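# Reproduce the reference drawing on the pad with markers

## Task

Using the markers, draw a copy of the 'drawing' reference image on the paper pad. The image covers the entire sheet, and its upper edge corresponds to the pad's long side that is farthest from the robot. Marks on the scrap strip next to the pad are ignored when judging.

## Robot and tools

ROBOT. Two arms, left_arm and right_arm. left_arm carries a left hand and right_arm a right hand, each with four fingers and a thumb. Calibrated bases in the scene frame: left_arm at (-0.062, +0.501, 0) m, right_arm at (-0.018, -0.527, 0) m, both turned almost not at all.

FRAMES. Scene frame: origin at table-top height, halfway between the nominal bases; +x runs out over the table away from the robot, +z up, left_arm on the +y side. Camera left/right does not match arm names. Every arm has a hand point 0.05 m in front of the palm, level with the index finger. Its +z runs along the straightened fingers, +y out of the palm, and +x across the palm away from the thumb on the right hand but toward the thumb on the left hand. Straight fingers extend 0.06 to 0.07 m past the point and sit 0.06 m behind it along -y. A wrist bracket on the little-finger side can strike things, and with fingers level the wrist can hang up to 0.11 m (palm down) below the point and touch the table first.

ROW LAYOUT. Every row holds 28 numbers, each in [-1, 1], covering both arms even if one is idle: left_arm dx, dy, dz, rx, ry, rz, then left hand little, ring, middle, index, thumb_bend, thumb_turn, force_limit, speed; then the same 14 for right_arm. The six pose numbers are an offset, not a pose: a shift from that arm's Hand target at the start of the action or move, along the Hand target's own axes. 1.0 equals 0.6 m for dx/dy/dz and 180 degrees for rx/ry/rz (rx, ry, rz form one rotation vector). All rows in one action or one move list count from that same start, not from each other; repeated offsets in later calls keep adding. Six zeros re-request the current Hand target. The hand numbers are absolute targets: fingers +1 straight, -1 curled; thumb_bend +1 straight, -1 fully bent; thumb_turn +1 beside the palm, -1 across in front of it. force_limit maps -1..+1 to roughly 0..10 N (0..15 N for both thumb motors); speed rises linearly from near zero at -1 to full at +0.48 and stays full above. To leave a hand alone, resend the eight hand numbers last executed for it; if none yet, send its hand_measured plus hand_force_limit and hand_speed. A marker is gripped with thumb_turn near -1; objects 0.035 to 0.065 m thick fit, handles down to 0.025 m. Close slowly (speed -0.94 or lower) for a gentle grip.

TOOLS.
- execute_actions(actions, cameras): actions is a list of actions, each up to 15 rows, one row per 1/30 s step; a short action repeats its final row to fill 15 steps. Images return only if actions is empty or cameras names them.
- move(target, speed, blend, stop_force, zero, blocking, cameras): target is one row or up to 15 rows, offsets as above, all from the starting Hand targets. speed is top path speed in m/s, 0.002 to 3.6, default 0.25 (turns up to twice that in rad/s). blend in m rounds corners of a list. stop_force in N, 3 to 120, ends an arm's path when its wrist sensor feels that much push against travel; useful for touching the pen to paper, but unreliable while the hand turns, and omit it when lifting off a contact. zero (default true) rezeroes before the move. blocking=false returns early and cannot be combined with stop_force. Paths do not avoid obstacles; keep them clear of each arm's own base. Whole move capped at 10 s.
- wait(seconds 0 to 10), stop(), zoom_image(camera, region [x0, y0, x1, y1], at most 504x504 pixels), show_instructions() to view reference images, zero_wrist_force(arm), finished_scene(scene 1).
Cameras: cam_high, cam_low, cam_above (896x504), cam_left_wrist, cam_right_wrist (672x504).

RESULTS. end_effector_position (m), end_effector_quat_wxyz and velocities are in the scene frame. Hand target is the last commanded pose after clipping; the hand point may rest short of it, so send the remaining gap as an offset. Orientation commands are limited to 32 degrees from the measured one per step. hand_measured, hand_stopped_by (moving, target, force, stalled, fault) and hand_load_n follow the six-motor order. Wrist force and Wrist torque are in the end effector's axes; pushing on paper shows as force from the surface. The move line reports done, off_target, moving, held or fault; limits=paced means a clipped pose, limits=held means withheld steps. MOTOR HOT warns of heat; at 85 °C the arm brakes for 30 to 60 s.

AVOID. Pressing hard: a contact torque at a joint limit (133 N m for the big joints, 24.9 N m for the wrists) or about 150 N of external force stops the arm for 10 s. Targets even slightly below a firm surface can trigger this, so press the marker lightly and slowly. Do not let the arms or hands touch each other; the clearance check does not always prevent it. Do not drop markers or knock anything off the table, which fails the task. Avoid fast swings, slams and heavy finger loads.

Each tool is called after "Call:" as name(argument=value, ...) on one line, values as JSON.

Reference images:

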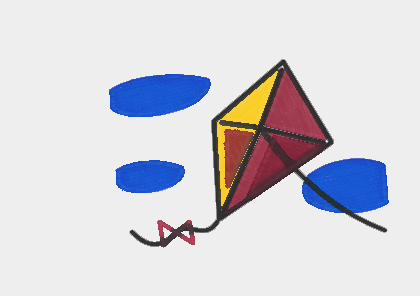

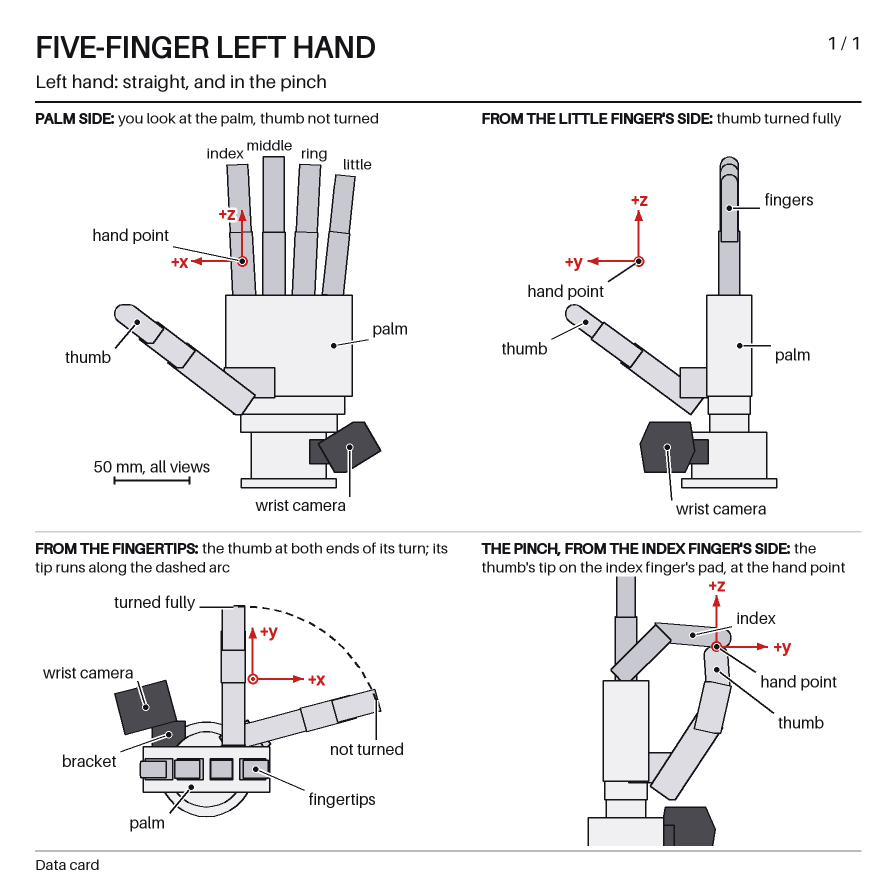

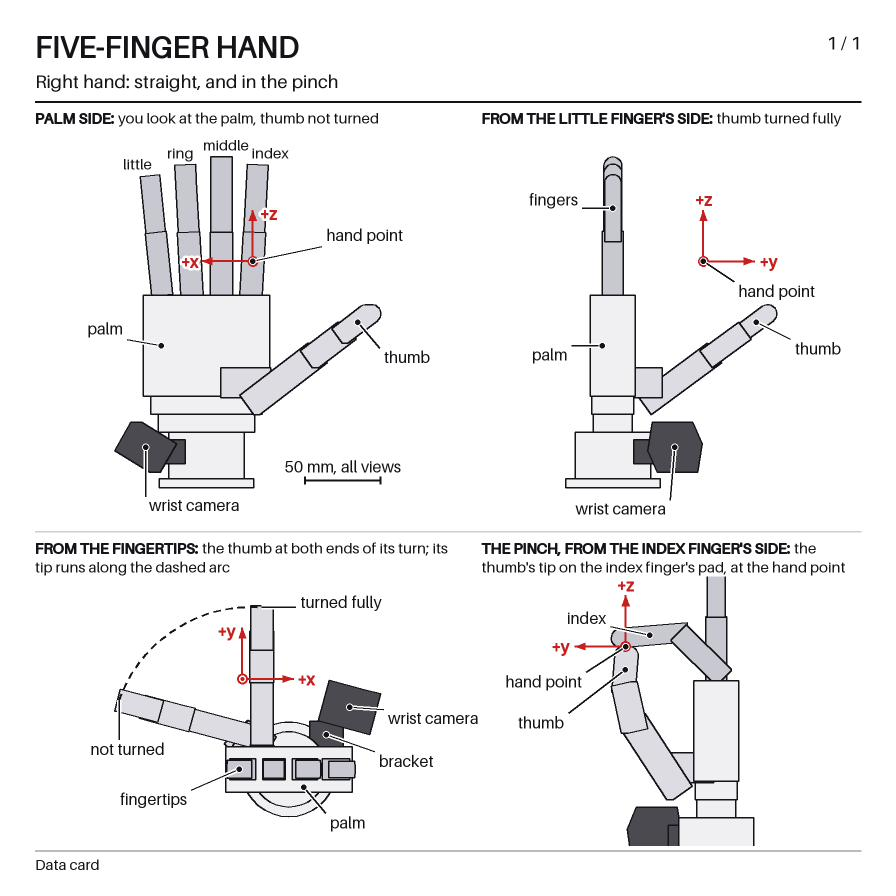

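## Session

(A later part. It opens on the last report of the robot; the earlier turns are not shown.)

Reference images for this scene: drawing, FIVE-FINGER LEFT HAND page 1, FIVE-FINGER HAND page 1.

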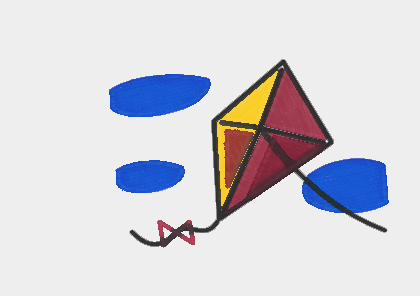

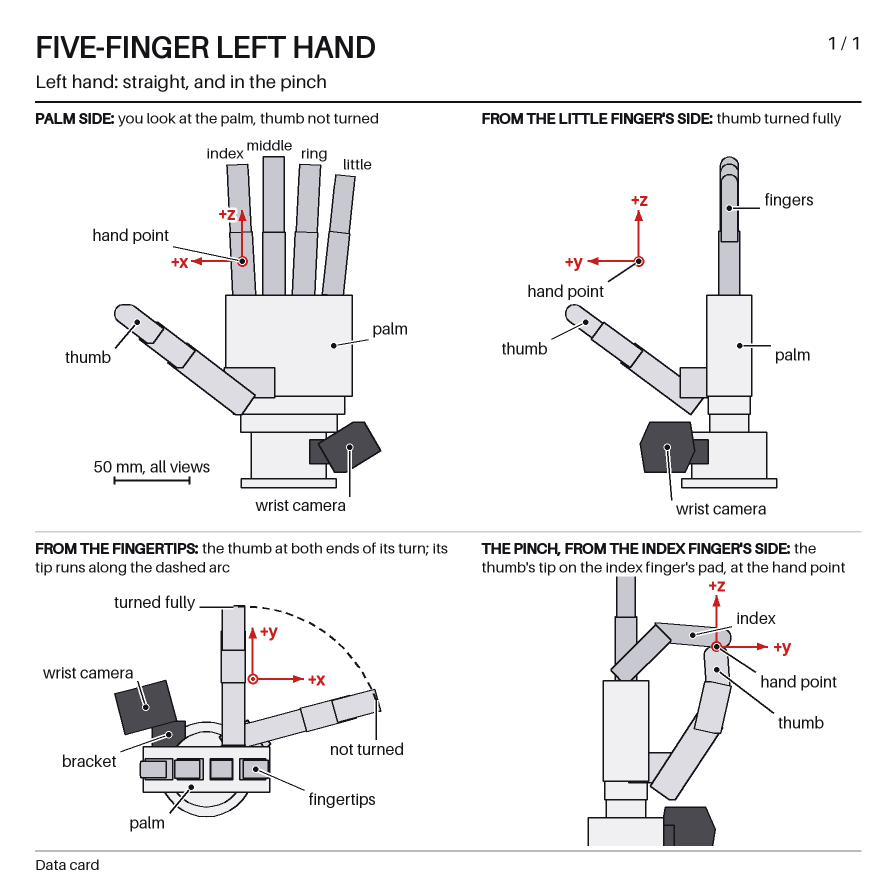

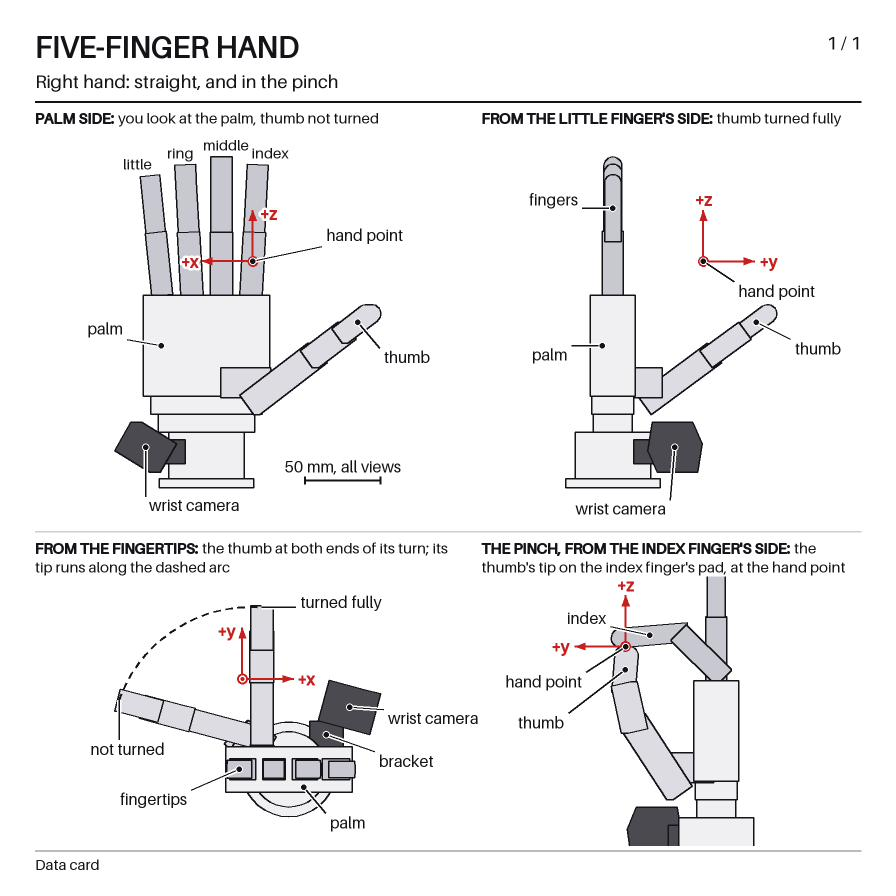

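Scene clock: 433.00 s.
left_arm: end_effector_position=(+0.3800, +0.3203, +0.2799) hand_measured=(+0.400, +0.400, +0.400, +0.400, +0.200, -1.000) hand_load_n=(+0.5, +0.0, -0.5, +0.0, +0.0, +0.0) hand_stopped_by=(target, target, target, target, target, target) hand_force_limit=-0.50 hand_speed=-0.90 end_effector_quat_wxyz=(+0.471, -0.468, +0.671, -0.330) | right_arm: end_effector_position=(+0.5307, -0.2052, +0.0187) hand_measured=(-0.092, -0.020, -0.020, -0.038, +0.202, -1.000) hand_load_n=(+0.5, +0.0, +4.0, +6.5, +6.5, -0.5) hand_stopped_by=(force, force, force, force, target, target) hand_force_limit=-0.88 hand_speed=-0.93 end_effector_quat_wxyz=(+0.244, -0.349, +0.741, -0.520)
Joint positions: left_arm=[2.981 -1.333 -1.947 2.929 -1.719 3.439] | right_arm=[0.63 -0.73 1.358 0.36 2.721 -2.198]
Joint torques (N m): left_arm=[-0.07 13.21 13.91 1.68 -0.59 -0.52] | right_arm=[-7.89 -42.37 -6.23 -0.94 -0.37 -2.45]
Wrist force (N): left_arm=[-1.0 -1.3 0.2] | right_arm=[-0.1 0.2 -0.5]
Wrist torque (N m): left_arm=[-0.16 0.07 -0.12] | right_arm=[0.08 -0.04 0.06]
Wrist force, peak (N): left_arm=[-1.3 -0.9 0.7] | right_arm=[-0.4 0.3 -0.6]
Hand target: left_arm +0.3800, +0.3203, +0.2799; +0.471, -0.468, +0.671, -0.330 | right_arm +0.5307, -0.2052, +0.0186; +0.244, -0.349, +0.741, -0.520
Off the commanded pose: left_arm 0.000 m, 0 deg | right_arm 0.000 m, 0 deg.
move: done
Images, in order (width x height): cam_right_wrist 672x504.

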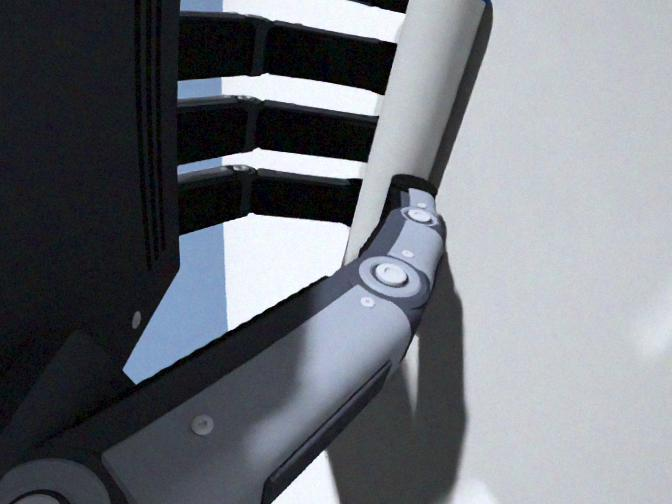

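Call:
move(target=[0,0,0,0,0,0,0.4,0.4,0.4,0.4,0.2,-1,-0.5,-0.9,0,0.00047,0.00017,0,0,0,-0.3,-0.3,-0.5,-0.5,0.2,-1,-0.88,-0.93], speed=0.02)

Call:
execute_actions(actions=[[[0,0,0,0,0,0,0.4,0.4,0.4,0.4,0.2,-1,-0.5,-0.9,0,0,0,0,0,0,0.4,0.4,0.3,0.3,0.2,-1,-0.5,-0.9]]])

Call:
wait(seconds=2, cameras=["cam_right_wrist"])

Scene clock: 434.70 s.
left_arm: end_effector_position=(+0.3800, +0.3203, +0.2799) hand_measured=(+0.400, +0.400, +0.400, +0.400, +0.200, -1.000) hand_load_n=(+0.0, +0.0, +0.0, +0.0, +0.0, +0.0) hand_stopped_by=(target, target, target, target, target, target) hand_force_limit=-0.50 hand_speed=-0.90 end_effector_quat_wxyz=(+0.471, -0.468, +0.671, -0.330) | right_arm: end_effector_position=(+0.5307, -0.2052, +0.0184) hand_measured=(-0.092, -0.020, -0.020, -0.038, +0.202, -1.000) hand_load_n=(+1.0, +0.0, +4.5, +7.0, +6.0, -0.5) hand_stopped_by=(force, force, force, force, target, target) hand_force_limit=-0.88 hand_speed=-0.93 end_effector_quat_wxyz=(+0.244, -0.349, +0.741, -0.520)
Joint positions: left_arm=[2.981 -1.333 -1.947 2.929 -1.719 3.439] | right_arm=[0.63 -0.73 1.358 0.359 2.721 -2.198]
Joint torques (N m): left_arm=[0.03 13.32 14.72 1.66 -0.64 -0.54] | right_arm=[-6.9 -41.18 -5.2 -0.86 -0.3 -2.43]
Wrist force (N): left_arm=[-0.8 -1.0 0.3] | right_arm=[-0.8 -2.0 -0.5]
Wrist torque (N m): left_arm=[-0.13 0.04 -0.13] | right_arm=[0.07 -0.01 -0.08]
Wrist force, peak (N): left_arm=[-0.8 -1.5 0.4] | right_arm=[-0.7 -2.0 -0.5]
Hand target: left_arm +0.3800, +0.3203, +0.2799; +0.471, -0.468, +0.671, -0.330 | right_arm +0.5307, -0.2052, +0.0183; +0.244, -0.349, +0.741, -0.520
Off the commanded pose: left_arm 0.000 m, 0 deg | right_arm 0.000 m, 0 deg.
move: done

Scene clock: 436.73 s.
left_arm: end_effector_position=(+0.3800, +0.3203, +0.2799) hand_measured=(+0.400, +0.400, +0.400, +0.400, +0.200, -1.000) hand_load_n=(-0.5, +0.0, +0.0, +0.0, +0.0, +0.0) hand_stopped_by=(target, target, target, target, target, target) hand_force_limit=-0.50 hand_speed=-0.90 end_effector_quat_wxyz=(+0.471, -0.468, +0.671, -0.330) | right_arm: end_effector_position=(+0.5307, -0.2053, +0.0183) hand_measured=(+0.400, +0.400, +0.300, +0.300, +0.200, -1.000) hand_load_n=(+0.0, +0.0, +0.0, +0.0, +0.0, +0.0) hand_stopped_by=(target, target, target, target, target, target) hand_force_limit=-0.50 hand_speed=-0.90 end_effector_quat_wxyz=(+0.244, -0.349, +0.741, -0.520)
Joint positions: left_arm=[2.981 -1.333 -1.947 2.929 -1.719 3.439] | right_arm=[0.63 -0.73 1.358 0.359 2.721 -2.198]
Joint torques (N m): left_arm=[0.42 13.19 14.32 1.75 -0.55 -0.63] | right_arm=[-6.44 -50.64 -14.14 -0.61 -0.23 -2.38]
Wrist force (N): left_arm=[-0.7 -0.8 0.6] | right_arm=[-0.2 0.2 -0.2]
Wrist torque (N m): left_arm=[-0.11 0.04 -0.13] | right_arm=[0.08 -0.03 0.05]
Wrist force, peak (N): left_arm=[-1.2 -0.9 0.5] | right_arm=[-1.0 -2.2 -0.6]
Hand target: left_arm +0.3800, +0.3203, +0.2799; +0.471, -0.468, +0.671, -0.330 | right_arm +0.5307, -0.2052, +0.0183; +0.244, -0.349, +0.741, -0.520
Off the commanded pose: left_arm 0.000 m, 0 deg | right_arm 0.000 m, 0 deg.
Step readings (end_effector_position of left_arm | right_arm):
0: (+0.3800, +0.3203, +0.2799) | (+0.5307, -0.2052, +0.0184)
1: (+0.3800, +0.3203, +0.2799) | (+0.5307, -0.2052, +0.0184)
2: (+0.3800, +0.3203, +0.2799) | (+0.5307, -0.2052, +0.0183)
4: (+0.3800, +0.3203, +0.2799) | (+0.5307, -0.2053, +0.0183)
8: (+0.3800, +0.3203, +0.2799) | (+0.5307, -0.2053, +0.0183)
15: (+0.3800, +0.3203, +0.2799) | (+0.5307, -0.2053, +0.0183)

Scene clock: 438.73 s.
left_arm: end_effector_position=(+0.3800, +0.3203, +0.2799) hand_measured=(+0.400, +0.400, +0.400, +0.400, +0.200, -1.000) hand_load_n=(+0.0, +0.0, +0.0, +0.0, +0.0, +0.0) hand_stopped_by=(target, target, target, target, target, target) hand_force_limit=-0.50 hand_speed=-0.90 end_effector_quat_wxyz=(+0.471, -0.468, +0.671, -0.330) | right_arm: end_effector_position=(+0.5307, -0.2053, +0.0183) hand_measured=(+0.400, +0.400, +0.300, +0.300, +0.200, -1.000) hand_load_n=(+0.0, +0.0, +0.0, +0.0, +0.0, +0.0) hand_stopped_by=(target, target, target, target, target, target) hand_force_limit=-0.50 hand_speed=-0.90 end_effector_quat_wxyz=(+0.244, -0.349, +0.741, -0.520)
Joint positions: left_arm=[2.981 -1.333 -1.947 2.929 -1.719 3.439] | right_arm=[0.63 -0.73 1.358 0.359 2.721 -2.198]
Joint torques (N m): left_arm=[0.07 13.41 14.53 1.77 -0.59 -0.73] | right_arm=[-6.01 -52.04 -21.17 -0.34 -0.22 -2.34]
Wrist force (N): left_arm=[-1.0 -0.7 0.3] | right_arm=[-0.2 0.2 -0.3]
Wrist torque (N m): left_arm=[-0.08 0.06 -0.15] | right_arm=[0.08 -0.03 0.06]
Wrist force, peak (N): left_arm=[-1.0 -1.2 0.3] | right_arm=[-0.4 0.2 -0.6]
Hand target: left_arm +0.3800, +0.3203, +0.2799; +0.471, -0.468, +0.671, -0.330 | right_arm +0.5307, -0.2052, +0.0183; +0.244, -0.349, +0.741, -0.520
Off the commanded pose: left_arm 0.000 m, 0 deg | right_arm 0.000 m, 0 deg.
wait: 2.00 s; at rest by 0.17 s
Images, in order (width x height): cam_right_wrist 672x504.

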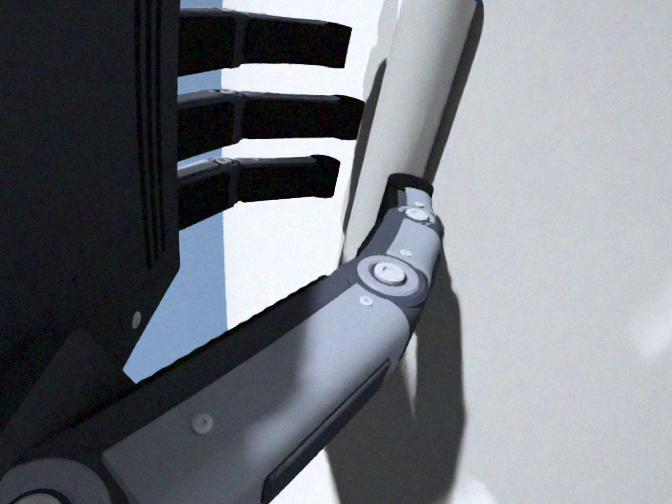

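Call:
move(target=[[0,0,0,0,0,0,0.4,0.4,0.4,0.4,0.2,-1,-0.5,-0.9,0,0,0,0,0,0,0.4,0.4,0.4,0.4,0.2,-1,-0.5,-0.6],[0,0,0,0,0,0,0.4,0.4,0.4,0.4,0.2,-1,-0.5,-0.9,0,-0.157,-0.057,0,0,0,0.4,0.4,0.4,0.4,0.2,-1,-0.5,-0.6]], speed=[0.05,0.06], cameras=["cam_above","cam_right_wrist"])

Scene clock: 441.73 s.
left_arm: end_effector_position=(+0.3800, +0.3203, +0.2799) hand_measured=(+0.400, +0.400, +0.400, +0.400, +0.200, -1.000) hand_load_n=(+0.0, +0.0, +0.0, +0.0, +0.0, +0.0) hand_stopped_by=(target, target, target, target, target, target) hand_force_limit=-0.50 hand_speed=-0.90 end_effector_quat_wxyz=(+0.471, -0.468, +0.671, -0.330) | right_arm: end_effector_position=(+0.5308, -0.2052, +0.1185) hand_measured=(+0.400, +0.400, +0.400, +0.400, +0.200, -1.000) hand_load_n=(+0.0, +0.0, +0.0, +0.0, +0.0, +0.0) hand_stopped_by=(target, target, target, target, target, target) hand_force_limit=-0.50 hand_speed=-0.60 end_effector_quat_wxyz=(+0.244, -0.349, +0.741, -0.520)
Joint positions: left_arm=[2.981 -1.333 -1.947 2.929 -1.719 3.439] | right_arm=[0.63 -0.853 1.294 0.547 2.721 -2.197]
Joint torques (N m): left_arm=[-0.48 13.39 15.08 1.86 -0.71 -0.62] | right_arm=[5.8 -54.84 -28.44 4.54 1.43 2.24]
Wrist force (N): left_arm=[-1.0 -0.8 0.3] | right_arm=[-0.2 0.2 -0.6]
Wrist torque (N m): left_arm=[-0.10 0.06 -0.14] | right_arm=[0.10 -0.02 0.01]
Wrist force, peak (N): left_arm=[-1.0 -1.1 0.8] | right_arm=[-0.4 0.7 -0.1]
Hand target: left_arm +0.3800, +0.3203, +0.2799; +0.471, -0.468, +0.671, -0.330 | right_arm +0.5308, -0.2051, +0.1186; +0.244, -0.349, +0.741, -0.520
Off the commanded pose: left_arm 0.000 m, 0 deg | right_arm 0.000 m, 0 deg.
move: done
Images, in order (width x height): cam_above 896x504, cam_right_wrist 672x504.

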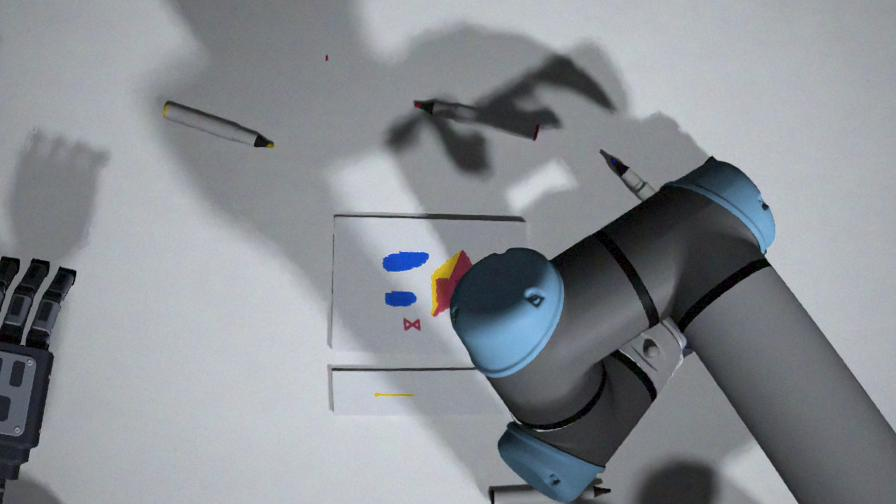

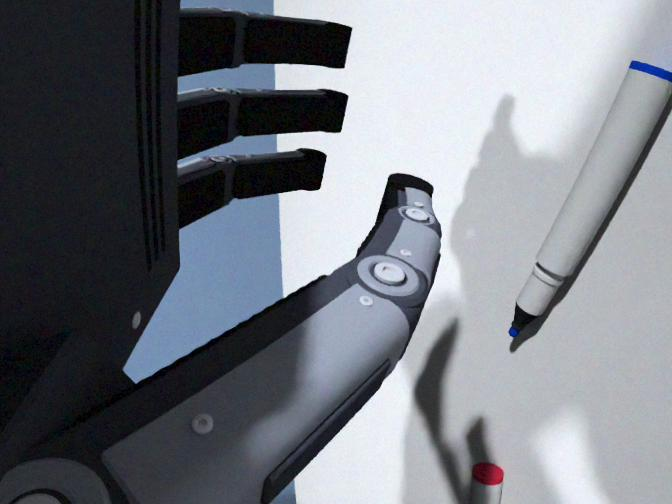

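Call:
move(target=[[0,0,0,0,0,0,0.4,0.4,0.4,0.4,0.2,-1,-0.5,-0.9,0,-0.2057,-0.0747,0,0,0,0.4,0.4,0.4,0.4,0.2,-1,-0.5,-0.6],[0.37,-0.0541,-0.1348,-0.0031,-0.014,-0.0605,0.4,0.4,0.4,0.4,0.2,-1,-0.5,-0.9,0.3653,-0.4883,0.1187,0,0,0,0.4,0.4,0.4,0.4,0.2,-1,-0.5,-0.6],[0.74,-0.1082,-0.2696,-0.0063,-0.028,-0.121,0.4,0.4,0.4,0.4,0.2,-1,-0.5,-0.9,0.3653,-0.4883,0.1187,0,0,0,0.4,0.4,0.4,0.4,0.2,-1,-0.5,-0.6],[0.8096,0.0833,-0.1955,-0.0063,-0.028,-0.121,0.4,0.4,0.4,0.4,0.2,-1,-0.5,-0.9,0.3653,-0.4883,0.1187,0,0,0,0.4,0.4,0.4,0.4,0.2,-1,-0.5,-0.6]], speed=[0.2,0.2,0.2,0.12], blend=[0.04,0.03,0.03,0], cameras=["cam_above","cam_left_wrist","cam_high"])

Scene clock: 449.63 s.
left_arm: end_effector_position=(+0.1964, -0.1184, +0.1185) hand_measured=(+0.400, +0.400, +0.400, +0.400, +0.200, -1.000) hand_load_n=(-0.5, +0.0, +0.0, -0.5, +0.0, +0.0) hand_stopped_by=(target, target, target, target, target, target) hand_force_limit=-0.50 hand_speed=-0.90 end_effector_quat_wxyz=(-0.424, +0.605, -0.553, +0.385) | right_arm: end_effector_position=(+0.5198, -0.4802, +0.3699) hand_measured=(+0.400, +0.400, +0.400, +0.400, +0.200, -1.000) hand_load_n=(+0.0, +0.0, +0.0, +0.0, +0.0, +0.0) hand_stopped_by=(target, target, target, target, target, target) hand_force_limit=-0.50 hand_speed=-0.60 end_effector_quat_wxyz=(+0.244, -0.349, +0.741, -0.520)
Joint positions: left_arm=[1.859 -2.411 -1.091 2.421 -2.742 2.098] | right_arm=[0.067 -1.533 1.498 0.502 2.281 -2.826]
Joint torques (N m): left_arm=[10.76 38.76 8.53 0.46 0.93 1.56] | right_arm=[-8 -30.72 -12.08 -2.58 -1.03 -2.54]
Wrist force (N): left_arm=[-0.4 -0.3 0.4] | right_arm=[-0.2 -0.2 -0.4]
Wrist torque (N m): left_arm=[-0.02 -0.01 -0.14] | right_arm=[0.04 -0.02 0.05]
Wrist force, peak (N): left_arm=[-1.2 -1.3 0.5] | right_arm=[-0.2 1.6 0.2]
Hand target: left_arm +0.1964, -0.1184, +0.1185; -0.424, +0.605, -0.553, +0.385 | right_arm +0.5198, -0.4802, +0.3699; +0.244, -0.349, +0.741, -0.520
Off the commanded pose: left_arm 0.000 m, 0 deg | right_arm 0.000 m, 0 deg.
move: done
Images, in order (width x height): cam_high 896x504, cam_above 896x504, cam_left_wrist 672x504.

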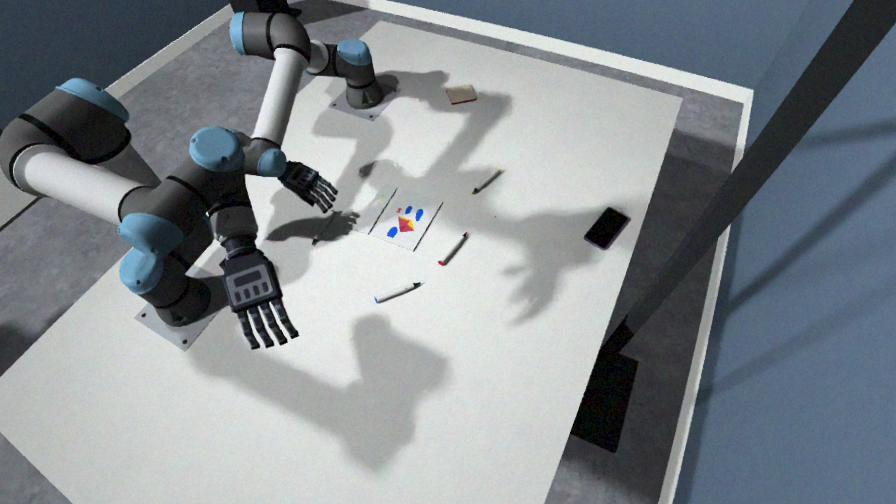

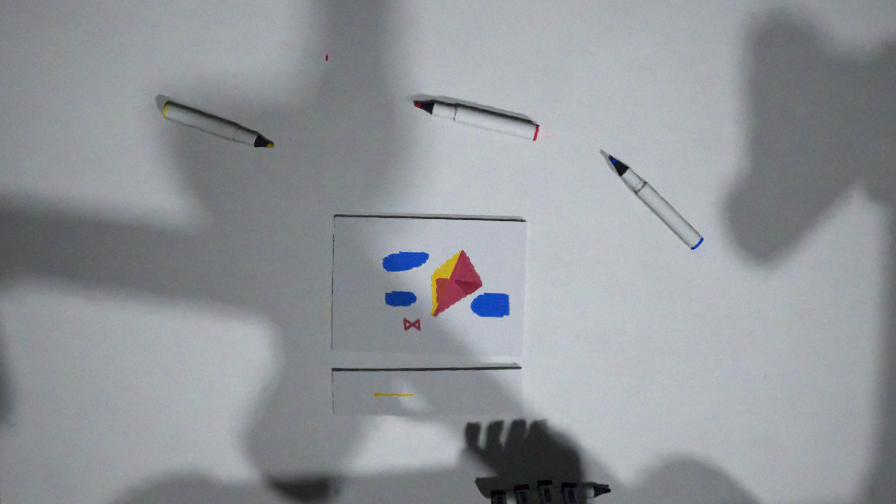

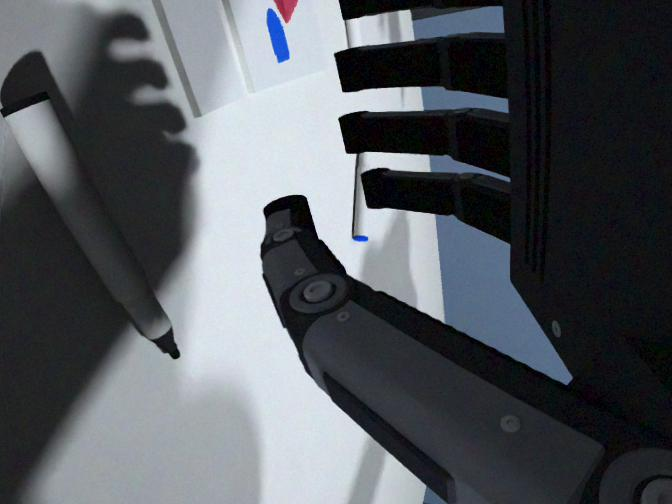

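Call:
move(target=[0.0011,0.1383,0.0513,0,0,0,0.4,0.4,0.4,0.4,0.2,-1,-0.4,0,0,0,0,0,0,0,0.4,0.4,0.4,0.4,0.2,-1,-0.5,-0.6], speed=0.1, cameras=["cam_above","cam_left_wrist","cam_high"])

Scene clock: 451.50 s.
left_arm: end_effector_position=(+0.1969, -0.1188, +0.0300) hand_measured=(+0.400, +0.400, +0.400, +0.400, +0.200, -1.000) hand_load_n=(+0.0, +0.0, +0.0, +0.0, +0.0, +0.0) hand_stopped_by=(target, target, target, target, target, target) hand_force_limit=-0.40 hand_speed=0.00 end_effector_quat_wxyz=(-0.424, +0.605, -0.553, +0.385) | right_arm: end_effector_position=(+0.5198, -0.4802, +0.3699) hand_measured=(+0.400, +0.400, +0.400, +0.400, +0.200, -1.000) hand_load_n=(+0.0, +0.0, +0.0, +0.0, +0.0, +0.0) hand_stopped_by=(target, target, target, target, target, target) hand_force_limit=-0.50 hand_speed=-0.60 end_effector_quat_wxyz=(+0.244, -0.349, +0.741, -0.520)
Joint positions: left_arm=[1.86 -2.51 -1.149 2.579 -2.742 2.1] | right_arm=[0.067 -1.533 1.498 0.502 2.281 -2.826]
Joint torques (N m): left_arm=[10.73 40.73 7.55 0.88 1 1.37] | right_arm=[-7.78 -31.09 -12 -2.68 -1.29 -2.29]
Wrist force (N): left_arm=[-0.1 -0.6 0.4] | right_arm=[-0.4 0.1 -0.2]
Wrist torque (N m): left_arm=[-0.06 -0.05 -0.12] | right_arm=[0.08 0.00 0.05]
Wrist force, peak (N): left_arm=[-0.8 -1.2 -0.1] | right_arm=[-0.3 -0.2 -0.4]
Hand target: left_arm +0.1969, -0.1188, +0.0300; -0.424, +0.605, -0.553, +0.385 | right_arm +0.5198, -0.4802, +0.3699; +0.244, -0.349, +0.741, -0.520
Off the commanded pose: left_arm 0.000 m, 0 deg | right_arm 0.000 m, 0 deg.
move: done
Images, in order (width x height): cam_high 896x504, cam_above 896x504, cam_left_wrist 672x504.

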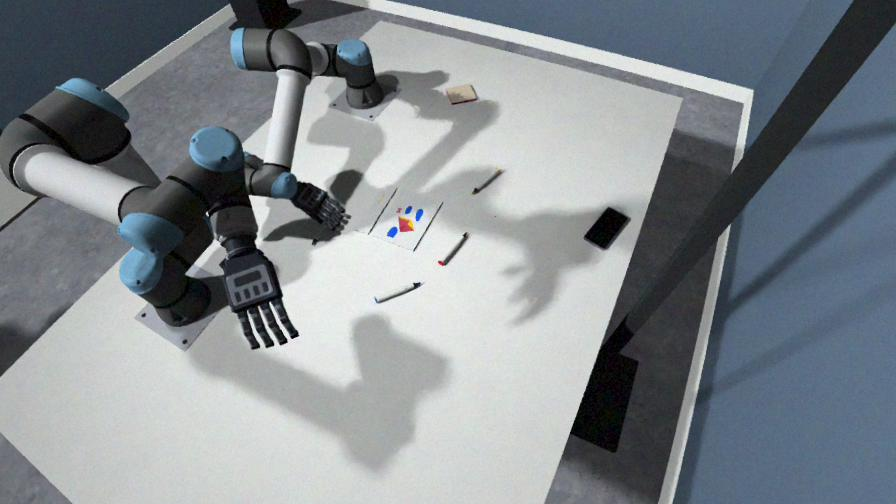

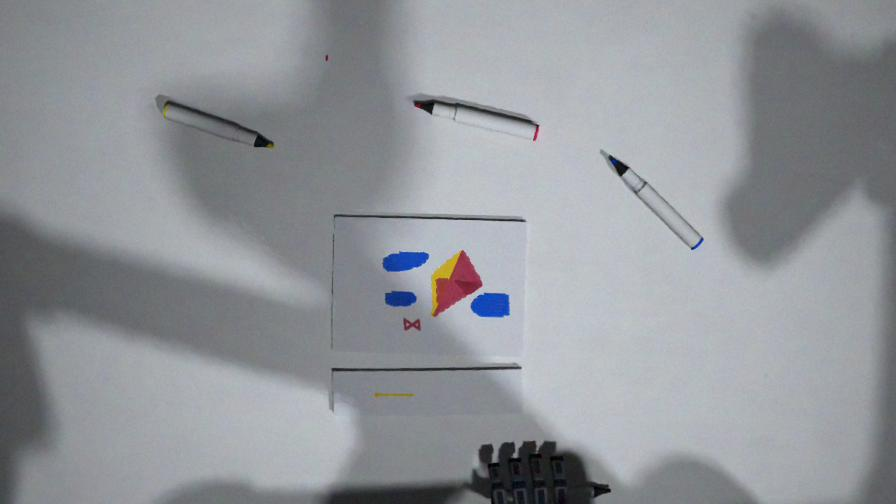

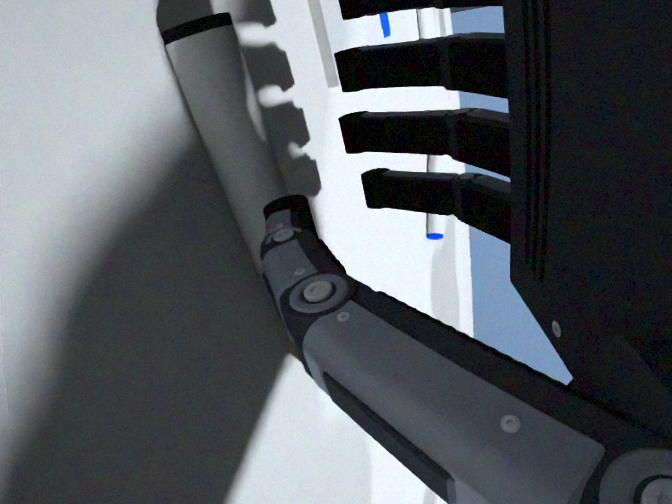

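Call:
move(target=[[0,0.0014,-0.0039,0,0,0,0.4,0.4,0.4,0.4,0.2,-1,-0.4,0,0,0,0,0,0,0,0.4,0.4,0.4,0.4,0.2,-1,-0.5,-0.6],[0,0.0139,0.0007,0,0,0,0.4,0.4,0.4,0.4,0.2,-1,-0.4,0,0,0,0,0,0,0,0.4,0.4,0.4,0.4,0.2,-1,-0.5,-0.6]], speed=0.03, cameras=["cam_left_wrist"])

Scene clock: 454.80 s.
left_arm: end_effector_position=(+0.1944, -0.1190, +0.0221) hand_measured=(+0.400, +0.400, +0.400, +0.400, +0.200, -1.000) hand_load_n=(+0.0, -0.5, +0.0, +0.0, +0.0, +0.0) hand_stopped_by=(target, target, target, target, target, target) hand_force_limit=-0.40 hand_speed=0.00 end_effector_quat_wxyz=(-0.424, +0.605, -0.553, +0.385) | right_arm: end_effector_position=(+0.5198, -0.4802, +0.3699) hand_measured=(+0.400, +0.400, +0.400, +0.400, +0.200, -1.000) hand_load_n=(+0.0, +0.0, +0.0, +0.0, +0.0, +0.0) hand_stopped_by=(target, target, target, target, target, target) hand_force_limit=-0.50 hand_speed=-0.60 end_effector_quat_wxyz=(+0.244, -0.349, +0.741, -0.520)
Joint positions: left_arm=[1.856 -2.522 -1.15 2.584 -2.744 2.09] | right_arm=[0.067 -1.533 1.498 0.502 2.281 -2.826]
Joint torques (N m): left_arm=[-10.1 40.71 7.59 0.65 -3.84 0.53] | right_arm=[-7.49 -31.28 -12.46 -2.54 -1.01 -2.55]
Wrist force (N): left_arm=[-0.1 -0.9 0.2] | right_arm=[-0.1 0.1 -0.2]
Wrist torque (N m): left_arm=[-0.09 -0.06 0.01] | right_arm=[0.07 -0.04 0.07]
Wrist force, peak (N): left_arm=[-0.4 -1.1 0.2] | right_arm=[-0.4 0.0 -0.4]
Hand target: left_arm +0.1944, -0.1190, +0.0220; -0.424, +0.605, -0.553, +0.385 | right_arm +0.5198, -0.4802, +0.3699; +0.244, -0.349, +0.741, -0.520
Off the commanded pose: left_arm 0.000 m, 0 deg | right_arm 0.000 m, 0 deg.
move: done
Images, in order (width x height): cam_left_wrist 672x504.

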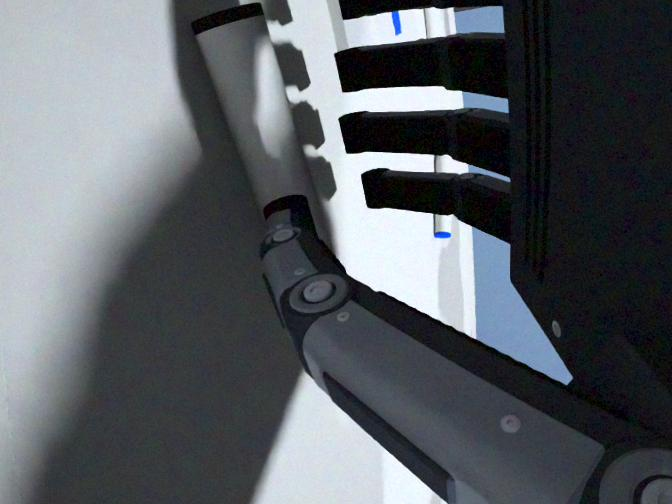

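Call:
move(target=[0,0.0069,0.0025,0,0,0,0.4,0.4,0.4,0.4,0.2,-1,-0.4,0,0,0,0,0,0,0,0.4,0.4,0.4,0.4,0.2,-1,-0.5,-0.6], speed=0.02, cameras=["cam_left_wrist"])

Scene clock: 455.73 s.
left_arm: end_effector_position=(+0.1944, -0.1190, +0.0177) hand_measured=(+0.400, +0.400, +0.400, +0.400, +0.200, -1.000) hand_load_n=(+0.0, -0.5, +0.0, +0.0, +0.0, +0.0) hand_stopped_by=(target, target, target, target, target, target) hand_force_limit=-0.40 hand_speed=0.00 end_effector_quat_wxyz=(-0.424, +0.605, -0.553, +0.385) | right_arm: end_effector_position=(+0.5198, -0.4802, +0.3699) hand_measured=(+0.400, +0.400, +0.400, +0.400, +0.200, -1.000) hand_load_n=(+0.0, +0.0, +0.0, +0.0, +0.0, +0.0) hand_stopped_by=(target, target, target, target, target, target) hand_force_limit=-0.50 hand_speed=-0.60 end_effector_quat_wxyz=(+0.244, -0.349, +0.741, -0.520)
Joint positions: left_arm=[1.856 -2.528 -1.152 2.591 -2.744 2.09] | right_arm=[0.067 -1.533 1.498 0.502 2.281 -2.826]
Joint torques (N m): left_arm=[-10.22 39.84 6.58 1.19 -3.84 -0.1] | right_arm=[-6.86 -30.25 -12.76 -2.6 -1 -2.42]
Wrist force (N): left_arm=[-0.3 -0.9 0.5] | right_arm=[-0.2 0.1 -0.1]
Wrist torque (N m): left_arm=[-0.12 -0.03 0.01] | right_arm=[0.07 -0.03 0.06]
Wrist force, peak (N): left_arm=[-0.7 -1.1 0.2] | right_arm=[-0.2 0.3 -0.5]
Hand target: left_arm +0.1944, -0.1190, +0.0176; -0.424, +0.605, -0.553, +0.385 | right_arm +0.5198, -0.4802, +0.3699; +0.244, -0.349, +0.741, -0.520
Off the commanded pose: left_arm 0.000 m, 0 deg | right_arm 0.000 m, 0 deg.
move: done
Images, in order (width x height): cam_left_wrist 672x504.

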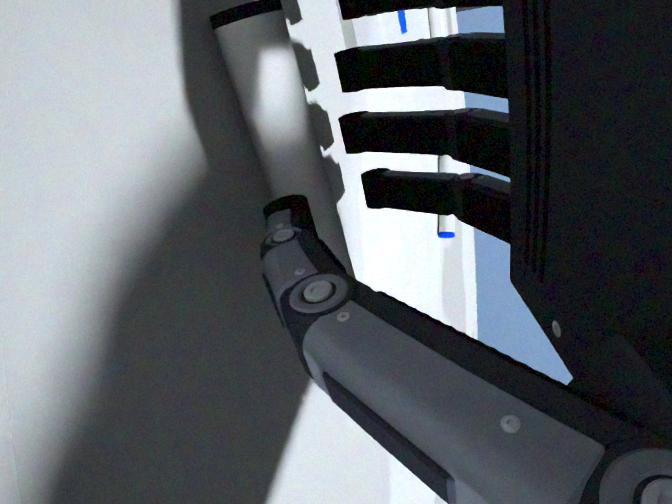

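Call:
execute_actions(actions=[[[0,0,0,0,0,0,0.4,0.4,-0.4,-0.4,0.2,-1,-0.4,-0.88,0,0,0,0,0,0,0.4,0.4,0.4,0.4,0.2,-1,-0.5,-0.6]]])

Call:
wait(seconds=3, cameras=["cam_left_wrist"])

Scene clock: 457.50 s.
left_arm: end_effector_position=(+0.1944, -0.1190, +0.0176) hand_measured=(+0.400, +0.400, +0.056, -0.022, +0.200, -1.000) hand_load_n=(+0.0, +0.0, +4.0, +3.0, +2.0, -1.5) hand_stopped_by=(target, target, force, force, target, target) hand_force_limit=-0.40 hand_speed=-0.88 end_effector_quat_wxyz=(-0.424, +0.605, -0.553, +0.385) | right_arm: end_effector_position=(+0.5198, -0.4802, +0.3699) hand_measured=(+0.400, +0.400, +0.400, +0.400, +0.200, -1.000) hand_load_n=(-0.5, +0.0, +0.0, +0.0, +0.0, +0.0) hand_stopped_by=(target, target, target, target, target, target) hand_force_limit=-0.50 hand_speed=-0.60 end_effector_quat_wxyz=(+0.244, -0.349, +0.741, -0.520)
Joint positions: left_arm=[1.856 -2.528 -1.152 2.591 -2.744 2.09] | right_arm=[0.067 -1.533 1.498 0.502 2.281 -2.826]
Joint torques (N m): left_arm=[-10.97 40.87 7.21 0.8 -1.44 -0.82] | right_arm=[-7.85 -30.69 -12.44 -2.5 -1.06 -2.48]
Wrist force (N): left_arm=[-0.2 -4.9 0.5] | right_arm=[-0.1 -0.2 -0.1]
Wrist torque (N m): left_arm=[-0.02 -0.02 0.08] | right_arm=[0.02 -0.04 0.05]
Wrist force, peak (N): left_arm=[0.0 -4.9 0.7] | right_arm=[-0.4 -0.1 -0.4]
Hand target: left_arm +0.1944, -0.1190, +0.0176; -0.424, +0.605, -0.553, +0.385 | right_arm +0.5198, -0.4802, +0.3699; +0.244, -0.349, +0.741, -0.520
Off the commanded pose: left_arm 0.000 m, 0 deg | right_arm 0.000 m, 0 deg.
Step readings (end_effector_position of left_arm | right_arm):
0: (+0.1944, -0.1190, +0.0176) | (+0.5198, -0.4802, +0.3699)
1: (+0.1944, -0.1190, +0.0176) | (+0.5198, -0.4802, +0.3699)
2: (+0.1944, -0.1190, +0.0176) | (+0.5198, -0.4802, +0.3699)
4: (+0.1944, -0.1190, +0.0176) | (+0.5198, -0.4802, +0.3699)
8: (+0.1944, -0.1190, +0.0176) | (+0.5198, -0.4802, +0.3699)
15: (+0.1944, -0.1190, +0.0176) | (+0.5198, -0.4802, +0.3699)

Scene clock: 460.50 s.
left_arm: end_effector_position=(+0.1944, -0.1190, +0.0176) hand_measured=(+0.400, +0.400, +0.056, -0.022, +0.200, -1.000) hand_load_n=(+0.0, +0.0, +4.0, +3.0, +2.0, -1.5) hand_stopped_by=(target, target, force, force, target, target) hand_force_limit=-0.40 hand_speed=-0.88 end_effector_quat_wxyz=(-0.424, +0.605, -0.553, +0.385) | right_arm: end_effector_position=(+0.5198, -0.4802, +0.3699) hand_measured=(+0.400, +0.400, +0.400, +0.400, +0.200, -1.000) hand_load_n=(+0.0, +0.0, +0.0, -0.5, +0.0, +0.0) hand_stopped_by=(target, target, target, target, target, target) hand_force_limit=-0.50 hand_speed=-0.60 end_effector_quat_wxyz=(+0.244, -0.349, +0.741, -0.520)
Joint positions: left_arm=[1.856 -2.528 -1.152 2.591 -2.744 2.09] | right_arm=[0.067 -1.533 1.498 0.502 2.281 -2.826]
Joint torques (N m): left_arm=[-10.25 40.77 8.31 0.44 1.04 -0.76] | right_arm=[-6.47 -30.31 -11.66 -2.69 -0.78 -2.45]
Wrist force (N): left_arm=[0.0 -4.8 0.5] | right_arm=[-0.3 -0.1 -0.2]
Wrist torque (N m): left_arm=[0.02 -0.06 0.08] | right_arm=[0.04 -0.01 0.05]
Wrist force, peak (N): left_arm=[-0.4 -5.1 0.4] | right_arm=[-0.4 0.3 -0.3]
Hand target: left_arm +0.1944, -0.1190, +0.0176; -0.424, +0.605, -0.553, +0.385 | right_arm +0.5198, -0.4802, +0.3699; +0.244, -0.349, +0.741, -0.520
Off the commanded pose: left_arm 0.000 m, 0 deg | right_arm 0.000 m, 0 deg.
wait: 3.00 s; at rest by 0.17 s
Images, in order (width x height): cam_left_wrist 672x504.

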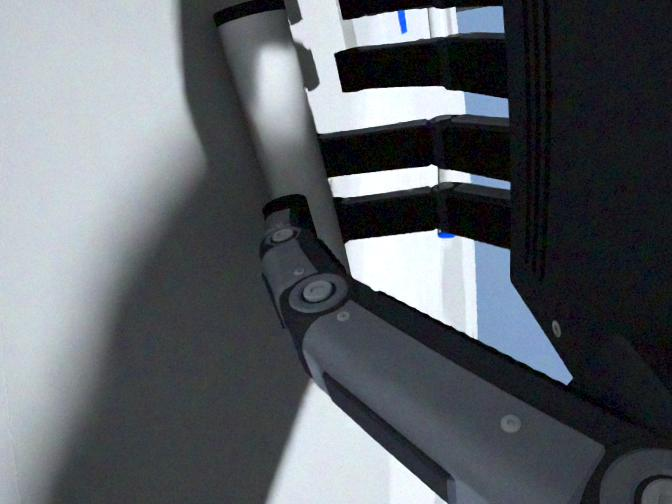

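Call:
execute_actions(actions=[[[0,0,0,0,0,0,0.4,0.4,-0.45,-0.45,0.2,-1,-0.1,-0.92,0,0,0,0,0,0,0.4,0.4,0.4,0.4,0.2,-1,-0.5,-0.6]]])

Call:
wait(seconds=1.5)

Scene clock: 461.57 s.
left_arm: end_effector_position=(+0.1944, -0.1190, +0.0176) hand_measured=(+0.400, +0.400, +0.050, -0.028, +0.200, -1.000) hand_load_n=(+0.0, +0.0, +5.5, +5.0, +3.0, -2.0) hand_stopped_by=(target, target, force, force, target, target) hand_force_limit=-0.10 hand_speed=-0.92 end_effector_quat_wxyz=(-0.424, +0.605, -0.553, +0.385) | right_arm: end_effector_position=(+0.5198, -0.4802, +0.3699) hand_measured=(+0.400, +0.400, +0.400, +0.400, +0.200, -1.000) hand_load_n=(+0.0, +0.0, +0.0, +0.0, +0.0, +0.5) hand_stopped_by=(target, target, target, target, target, target) hand_force_limit=-0.50 hand_speed=-0.60 end_effector_quat_wxyz=(+0.244, -0.349, +0.741, -0.520)
Joint positions: left_arm=[1.856 -2.528 -1.152 2.591 -2.744 2.09] | right_arm=[0.067 -1.533 1.498 0.502 2.281 -2.826]
Joint torques (N m): left_arm=[-10.73 40.95 8.75 0.28 1.01 -0.82] | right_arm=[-7.88 -30.31 -12.73 -2.64 -0.89 -2.37]
Wrist force (N): left_arm=[-0.2 -6.8 0.9] | right_arm=[-0.3 -0.2 -0.3]
Wrist torque (N m): left_arm=[0.06 -0.01 0.09] | right_arm=[0.04 -0.01 0.05]
Wrist force, peak (N): left_arm=[-0.3 -7.1 0.5] | right_arm=[-0.5 0.1 -0.3]
Hand target: left_arm +0.1944, -0.1190, +0.0176; -0.424, +0.605, -0.553, +0.385 | right_arm +0.5198, -0.4802, +0.3699; +0.244, -0.349, +0.741, -0.520
Off the commanded pose: left_arm 0.000 m, 0 deg | right_arm 0.000 m, 0 deg.
Step readings (end_effector_position of left_arm | right_arm):
0: (+0.1944, -0.1190, +0.0176) | (+0.5198, -0.4802, +0.3699)
1: (+0.1944, -0.1190, +0.0176) | (+0.5198, -0.4802, +0.3699)
2: (+0.1944, -0.1190, +0.0176) | (+0.5198, -0.4802, +0.3699)
4: (+0.1944, -0.1190, +0.0176) | (+0.5198, -0.4802, +0.3699)
8: (+0.1944, -0.1190, +0.0176) | (+0.5198, -0.4802, +0.3699)
15: (+0.1944, -0.1190, +0.0176) | (+0.5198, -0.4802, +0.3699)

Scene clock: 463.07 s.
left_arm: end_effector_position=(+0.1944, -0.1190, +0.0176) hand_measured=(+0.400, +0.400, +0.050, -0.028, +0.200, -1.000) hand_load_n=(+0.0, -0.5, +6.0, +5.0, +3.0, -2.0) hand_stopped_by=(target, target, force, force, target, target) hand_force_limit=-0.10 hand_speed=-0.92 end_effector_quat_wxyz=(-0.424, +0.605, -0.553, +0.385) | right_arm: end_effector_position=(+0.5198, -0.4802, +0.3699) hand_measured=(+0.400, +0.400, +0.400, +0.400, +0.200, -1.000) hand_load_n=(+0.0, +0.0, +0.0, +0.0, +0.5, +0.0) hand_stopped_by=(target, target, target, target, target, target) hand_force_limit=-0.50 hand_speed=-0.60 end_effector_quat_wxyz=(+0.244, -0.349, +0.741, -0.520)
Joint positions: left_arm=[1.856 -2.528 -1.152 2.591 -2.744 2.09] | right_arm=[0.067 -1.533 1.498 0.502 2.281 -2.826]
Joint torques (N m): left_arm=[-10.69 41.08 8.93 0.11 0.92 -0.67] | right_arm=[-7.23 -31.15 -12.36 -2.59 -0.94 -2.54]
Wrist force (N): left_arm=[-0.1 -6.6 0.6] | right_arm=[-0.3 0.0 -0.2]
Wrist torque (N m): left_arm=[0.08 -0.04 0.10] | right_arm=[0.06 -0.02 0.05]
Wrist force, peak (N): left_arm=[-0.5 -7.2 0.7] | right_arm=[-0.4 -0.3 -0.3]
Hand target: left_arm +0.1944, -0.1190, +0.0176; -0.424, +0.605, -0.553, +0.385 | right_arm +0.5198, -0.4802, +0.3699; +0.244, -0.349, +0.741, -0.520
Off the commanded pose: left_arm 0.000 m, 0 deg | right_arm 0.000 m, 0 deg.
wait: 1.50 s; at rest by 0.17 s

Call:
move(target=[0,-0.0471,-0.0171,0,0,0,0.4,0.4,-0.45,-0.45,0.2,-1,-0.1,-0.92,0,0,0,0,0,0,0.4,0.4,0.4,0.4,0.2,-1,-0.5,-0.6], speed=0.03, cameras=["cam_left_wrist","cam_above"])

Scene clock: 464.77 s.
left_arm: end_effector_position=(+0.1945, -0.1191, +0.0476) hand_measured=(+0.400, +0.400, +0.050, -0.028, +0.200, -1.000) hand_load_n=(+0.0, -0.5, +0.0, +5.0, +3.5, -2.0) hand_stopped_by=(target, target, force, force, target, target) hand_force_limit=-0.10 hand_speed=-0.92 end_effector_quat_wxyz=(-0.424, +0.605, -0.553, +0.385) | right_arm: end_effector_position=(+0.5198, -0.4802, +0.3699) hand_measured=(+0.400, +0.400, +0.400, +0.400, +0.200, -1.000) hand_load_n=(+0.0, +0.0, +0.0, +0.0, +0.0, +0.0) hand_stopped_by=(target, target, target, target, target, target) hand_force_limit=-0.50 hand_speed=-0.60 end_effector_quat_wxyz=(+0.244, -0.349, +0.741, -0.520)
Joint positions: left_arm=[1.856 -2.49 -1.14 2.541 -2.744 2.091] | right_arm=[0.067 -1.533 1.498 0.502 2.281 -2.826]
Joint torques (N m): left_arm=[9.23 58.72 22.75 -4.9 0.81 -1.15] | right_arm=[-7.4 -30.56 -12.46 -2.64 -0.88 -2.43]
Wrist force (N): left_arm=[-0.3 -0.4 0.0] | right_arm=[-0.2 -0.2 -0.2]
Wrist torque (N m): left_arm=[-0.05 -0.03 -0.03] | right_arm=[0.02 -0.03 0.05]
Wrist force, peak (N): left_arm=[-0.2 -7.0 0.7] | right_arm=[-0.4 -0.1 -0.5]
Hand target: left_arm +0.1945, -0.1191, +0.0477; -0.424, +0.605, -0.553, +0.385 | right_arm +0.5198, -0.4802, +0.3699; +0.244, -0.349, +0.741, -0.520
Off the commanded pose: left_arm 0.000 m, 0 deg | right_arm 0.000 m, 0 deg.
move: done
Images, in order (width x height): cam_above 896x504, cam_left_wrist 672x504.

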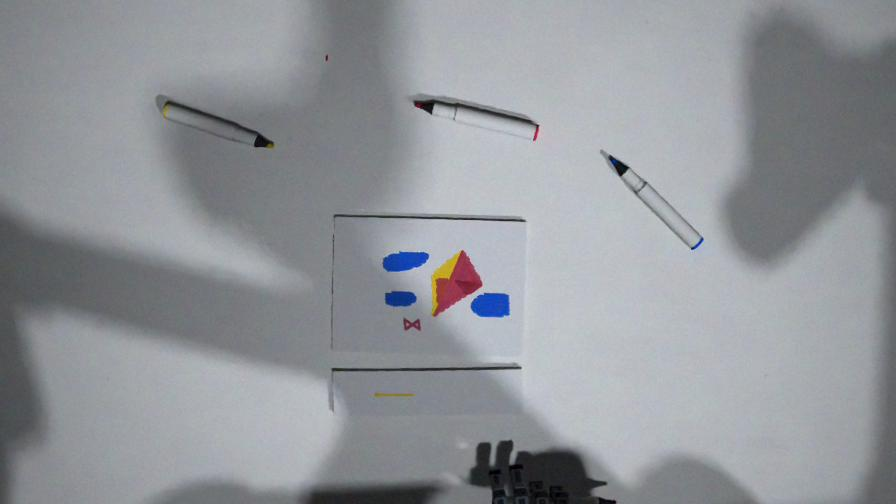

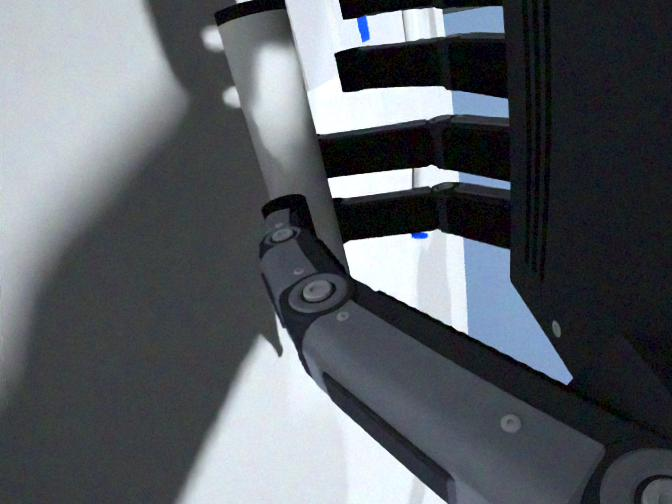

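Call:
execute_actions(actions=[[[0,0,0,0,0,0,0.4,0.4,-0.5,-0.5,0.2,-1,0.0,-0.92,0,0,0,0,0,0,0.4,0.4,0.4,0.4,0.2,-1,-0.5,-0.6]]])

Call:
wait(seconds=1.5)

Scene clock: 465.70 s.
left_arm: end_effector_position=(+0.1945, -0.1191, +0.0477) hand_measured=(+0.400, +0.400, -0.016, -0.034, +0.202, -1.000) hand_load_n=(+0.0, +0.0, +5.0, +6.0, +7.5, -1.0) hand_stopped_by=(target, target, force, force, target, target) hand_force_limit=0.00 hand_speed=-0.92 end_effector_quat_wxyz=(-0.424, +0.605, -0.553, +0.385) | right_arm: end_effector_position=(+0.5198, -0.4802, +0.3699) hand_measured=(+0.400, +0.400, +0.400, +0.400, +0.200, -1.000) hand_load_n=(+0.0, +0.0, +0.0, +0.0, +0.5, +0.5) hand_stopped_by=(target, target, target, target, target, target) hand_force_limit=-0.50 hand_speed=-0.60 end_effector_quat_wxyz=(+0.244, -0.349, +0.741, -0.520)
Joint positions: left_arm=[1.856 -2.49 -1.14 2.541 -2.744 2.091] | right_arm=[0.067 -1.533 1.498 0.502 2.281 -2.826]
Joint torques (N m): left_arm=[11.28 58.64 22.16 -4.96 0.17 -1.47] | right_arm=[-6.94 -29.74 -12.72 -2.81 -0.94 -2.42]
Wrist force (N): left_arm=[-0.2 -0.5 0.0] | right_arm=[-0.1 -0.1 -0.2]
Wrist torque (N m): left_arm=[-0.05 -0.05 -0.02] | right_arm=[0.04 -0.04 0.06]
Wrist force, peak (N): left_arm=[-0.7 -0.7 0.2] | right_arm=[-0.4 -0.2 -0.3]
Hand target: left_arm +0.1945, -0.1191, +0.0477; -0.424, +0.605, -0.553, +0.385 | right_arm +0.5198, -0.4802, +0.3699; +0.244, -0.349, +0.741, -0.520
Off the commanded pose: left_arm 0.000 m, 0 deg | right_arm 0.000 m, 0 deg.
Step readings (end_effector_position of left_arm | right_arm):
0: (+0.1945, -0.1191, +0.0477) | (+0.5198, -0.4802, +0.3699)
1: (+0.1945, -0.1191, +0.0477) | (+0.5198, -0.4802, +0.3699)
2: (+0.1945, -0.1191, +0.0477) | (+0.5198, -0.4802, +0.3699)
4: (+0.1945, -0.1191, +0.0477) | (+0.5198, -0.4802, +0.3699)
8: (+0.1945, -0.1191, +0.0477) | (+0.5198, -0.4802, +0.3699)
15: (+0.1945, -0.1191, +0.0477) | (+0.5198, -0.4802, +0.3699)

Scene clock: 467.20 s.
left_arm: end_effector_position=(+0.1945, -0.1191, +0.0477) hand_measured=(+0.400, +0.400, -0.016, -0.034, +0.202, -1.000) hand_load_n=(+0.0, +0.0, +5.0, +6.5, +7.5, -1.0) hand_stopped_by=(target, target, force, force, target, target) hand_force_limit=0.00 hand_speed=-0.92 end_effector_quat_wxyz=(-0.424, +0.605, -0.553, +0.385) | right_arm: end_effector_position=(+0.5198, -0.4802, +0.3699) hand_measured=(+0.400, +0.400, +0.400, +0.400, +0.200, -1.000) hand_load_n=(+0.0, +0.0, +0.0, +0.0, +0.0, +0.0) hand_stopped_by=(target, target, target, target, target, target) hand_force_limit=-0.50 hand_speed=-0.60 end_effector_quat_wxyz=(+0.244, -0.349, +0.741, -0.520)
Joint positions: left_arm=[1.856 -2.49 -1.14 2.541 -2.744 2.091] | right_arm=[0.067 -1.533 1.498 0.502 2.281 -2.826]
Joint torques (N m): left_arm=[11.24 58 22.46 -5.02 -0.84 -1.36] | right_arm=[-7.79 -31.58 -13 -2.52 -0.93 -2.63]
Wrist force (N): left_arm=[-0.3 -0.5 0.0] | right_arm=[-0.3 0.1 -0.1]
Wrist torque (N m): left_arm=[-0.04 -0.04 0.00] | right_arm=[0.07 0.00 0.06]
Wrist force, peak (N): left_arm=[-0.4 -0.9 0.2] | right_arm=[-0.3 -0.2 -0.4]
Hand target: left_arm +0.1945, -0.1191, +0.0477; -0.424, +0.605, -0.553, +0.385 | right_arm +0.5198, -0.4802, +0.3699; +0.244, -0.349, +0.741, -0.520
Off the commanded pose: left_arm 0.000 m, 0 deg | right_arm 0.000 m, 0 deg.
wait: 1.50 s; at rest by 0.17 s


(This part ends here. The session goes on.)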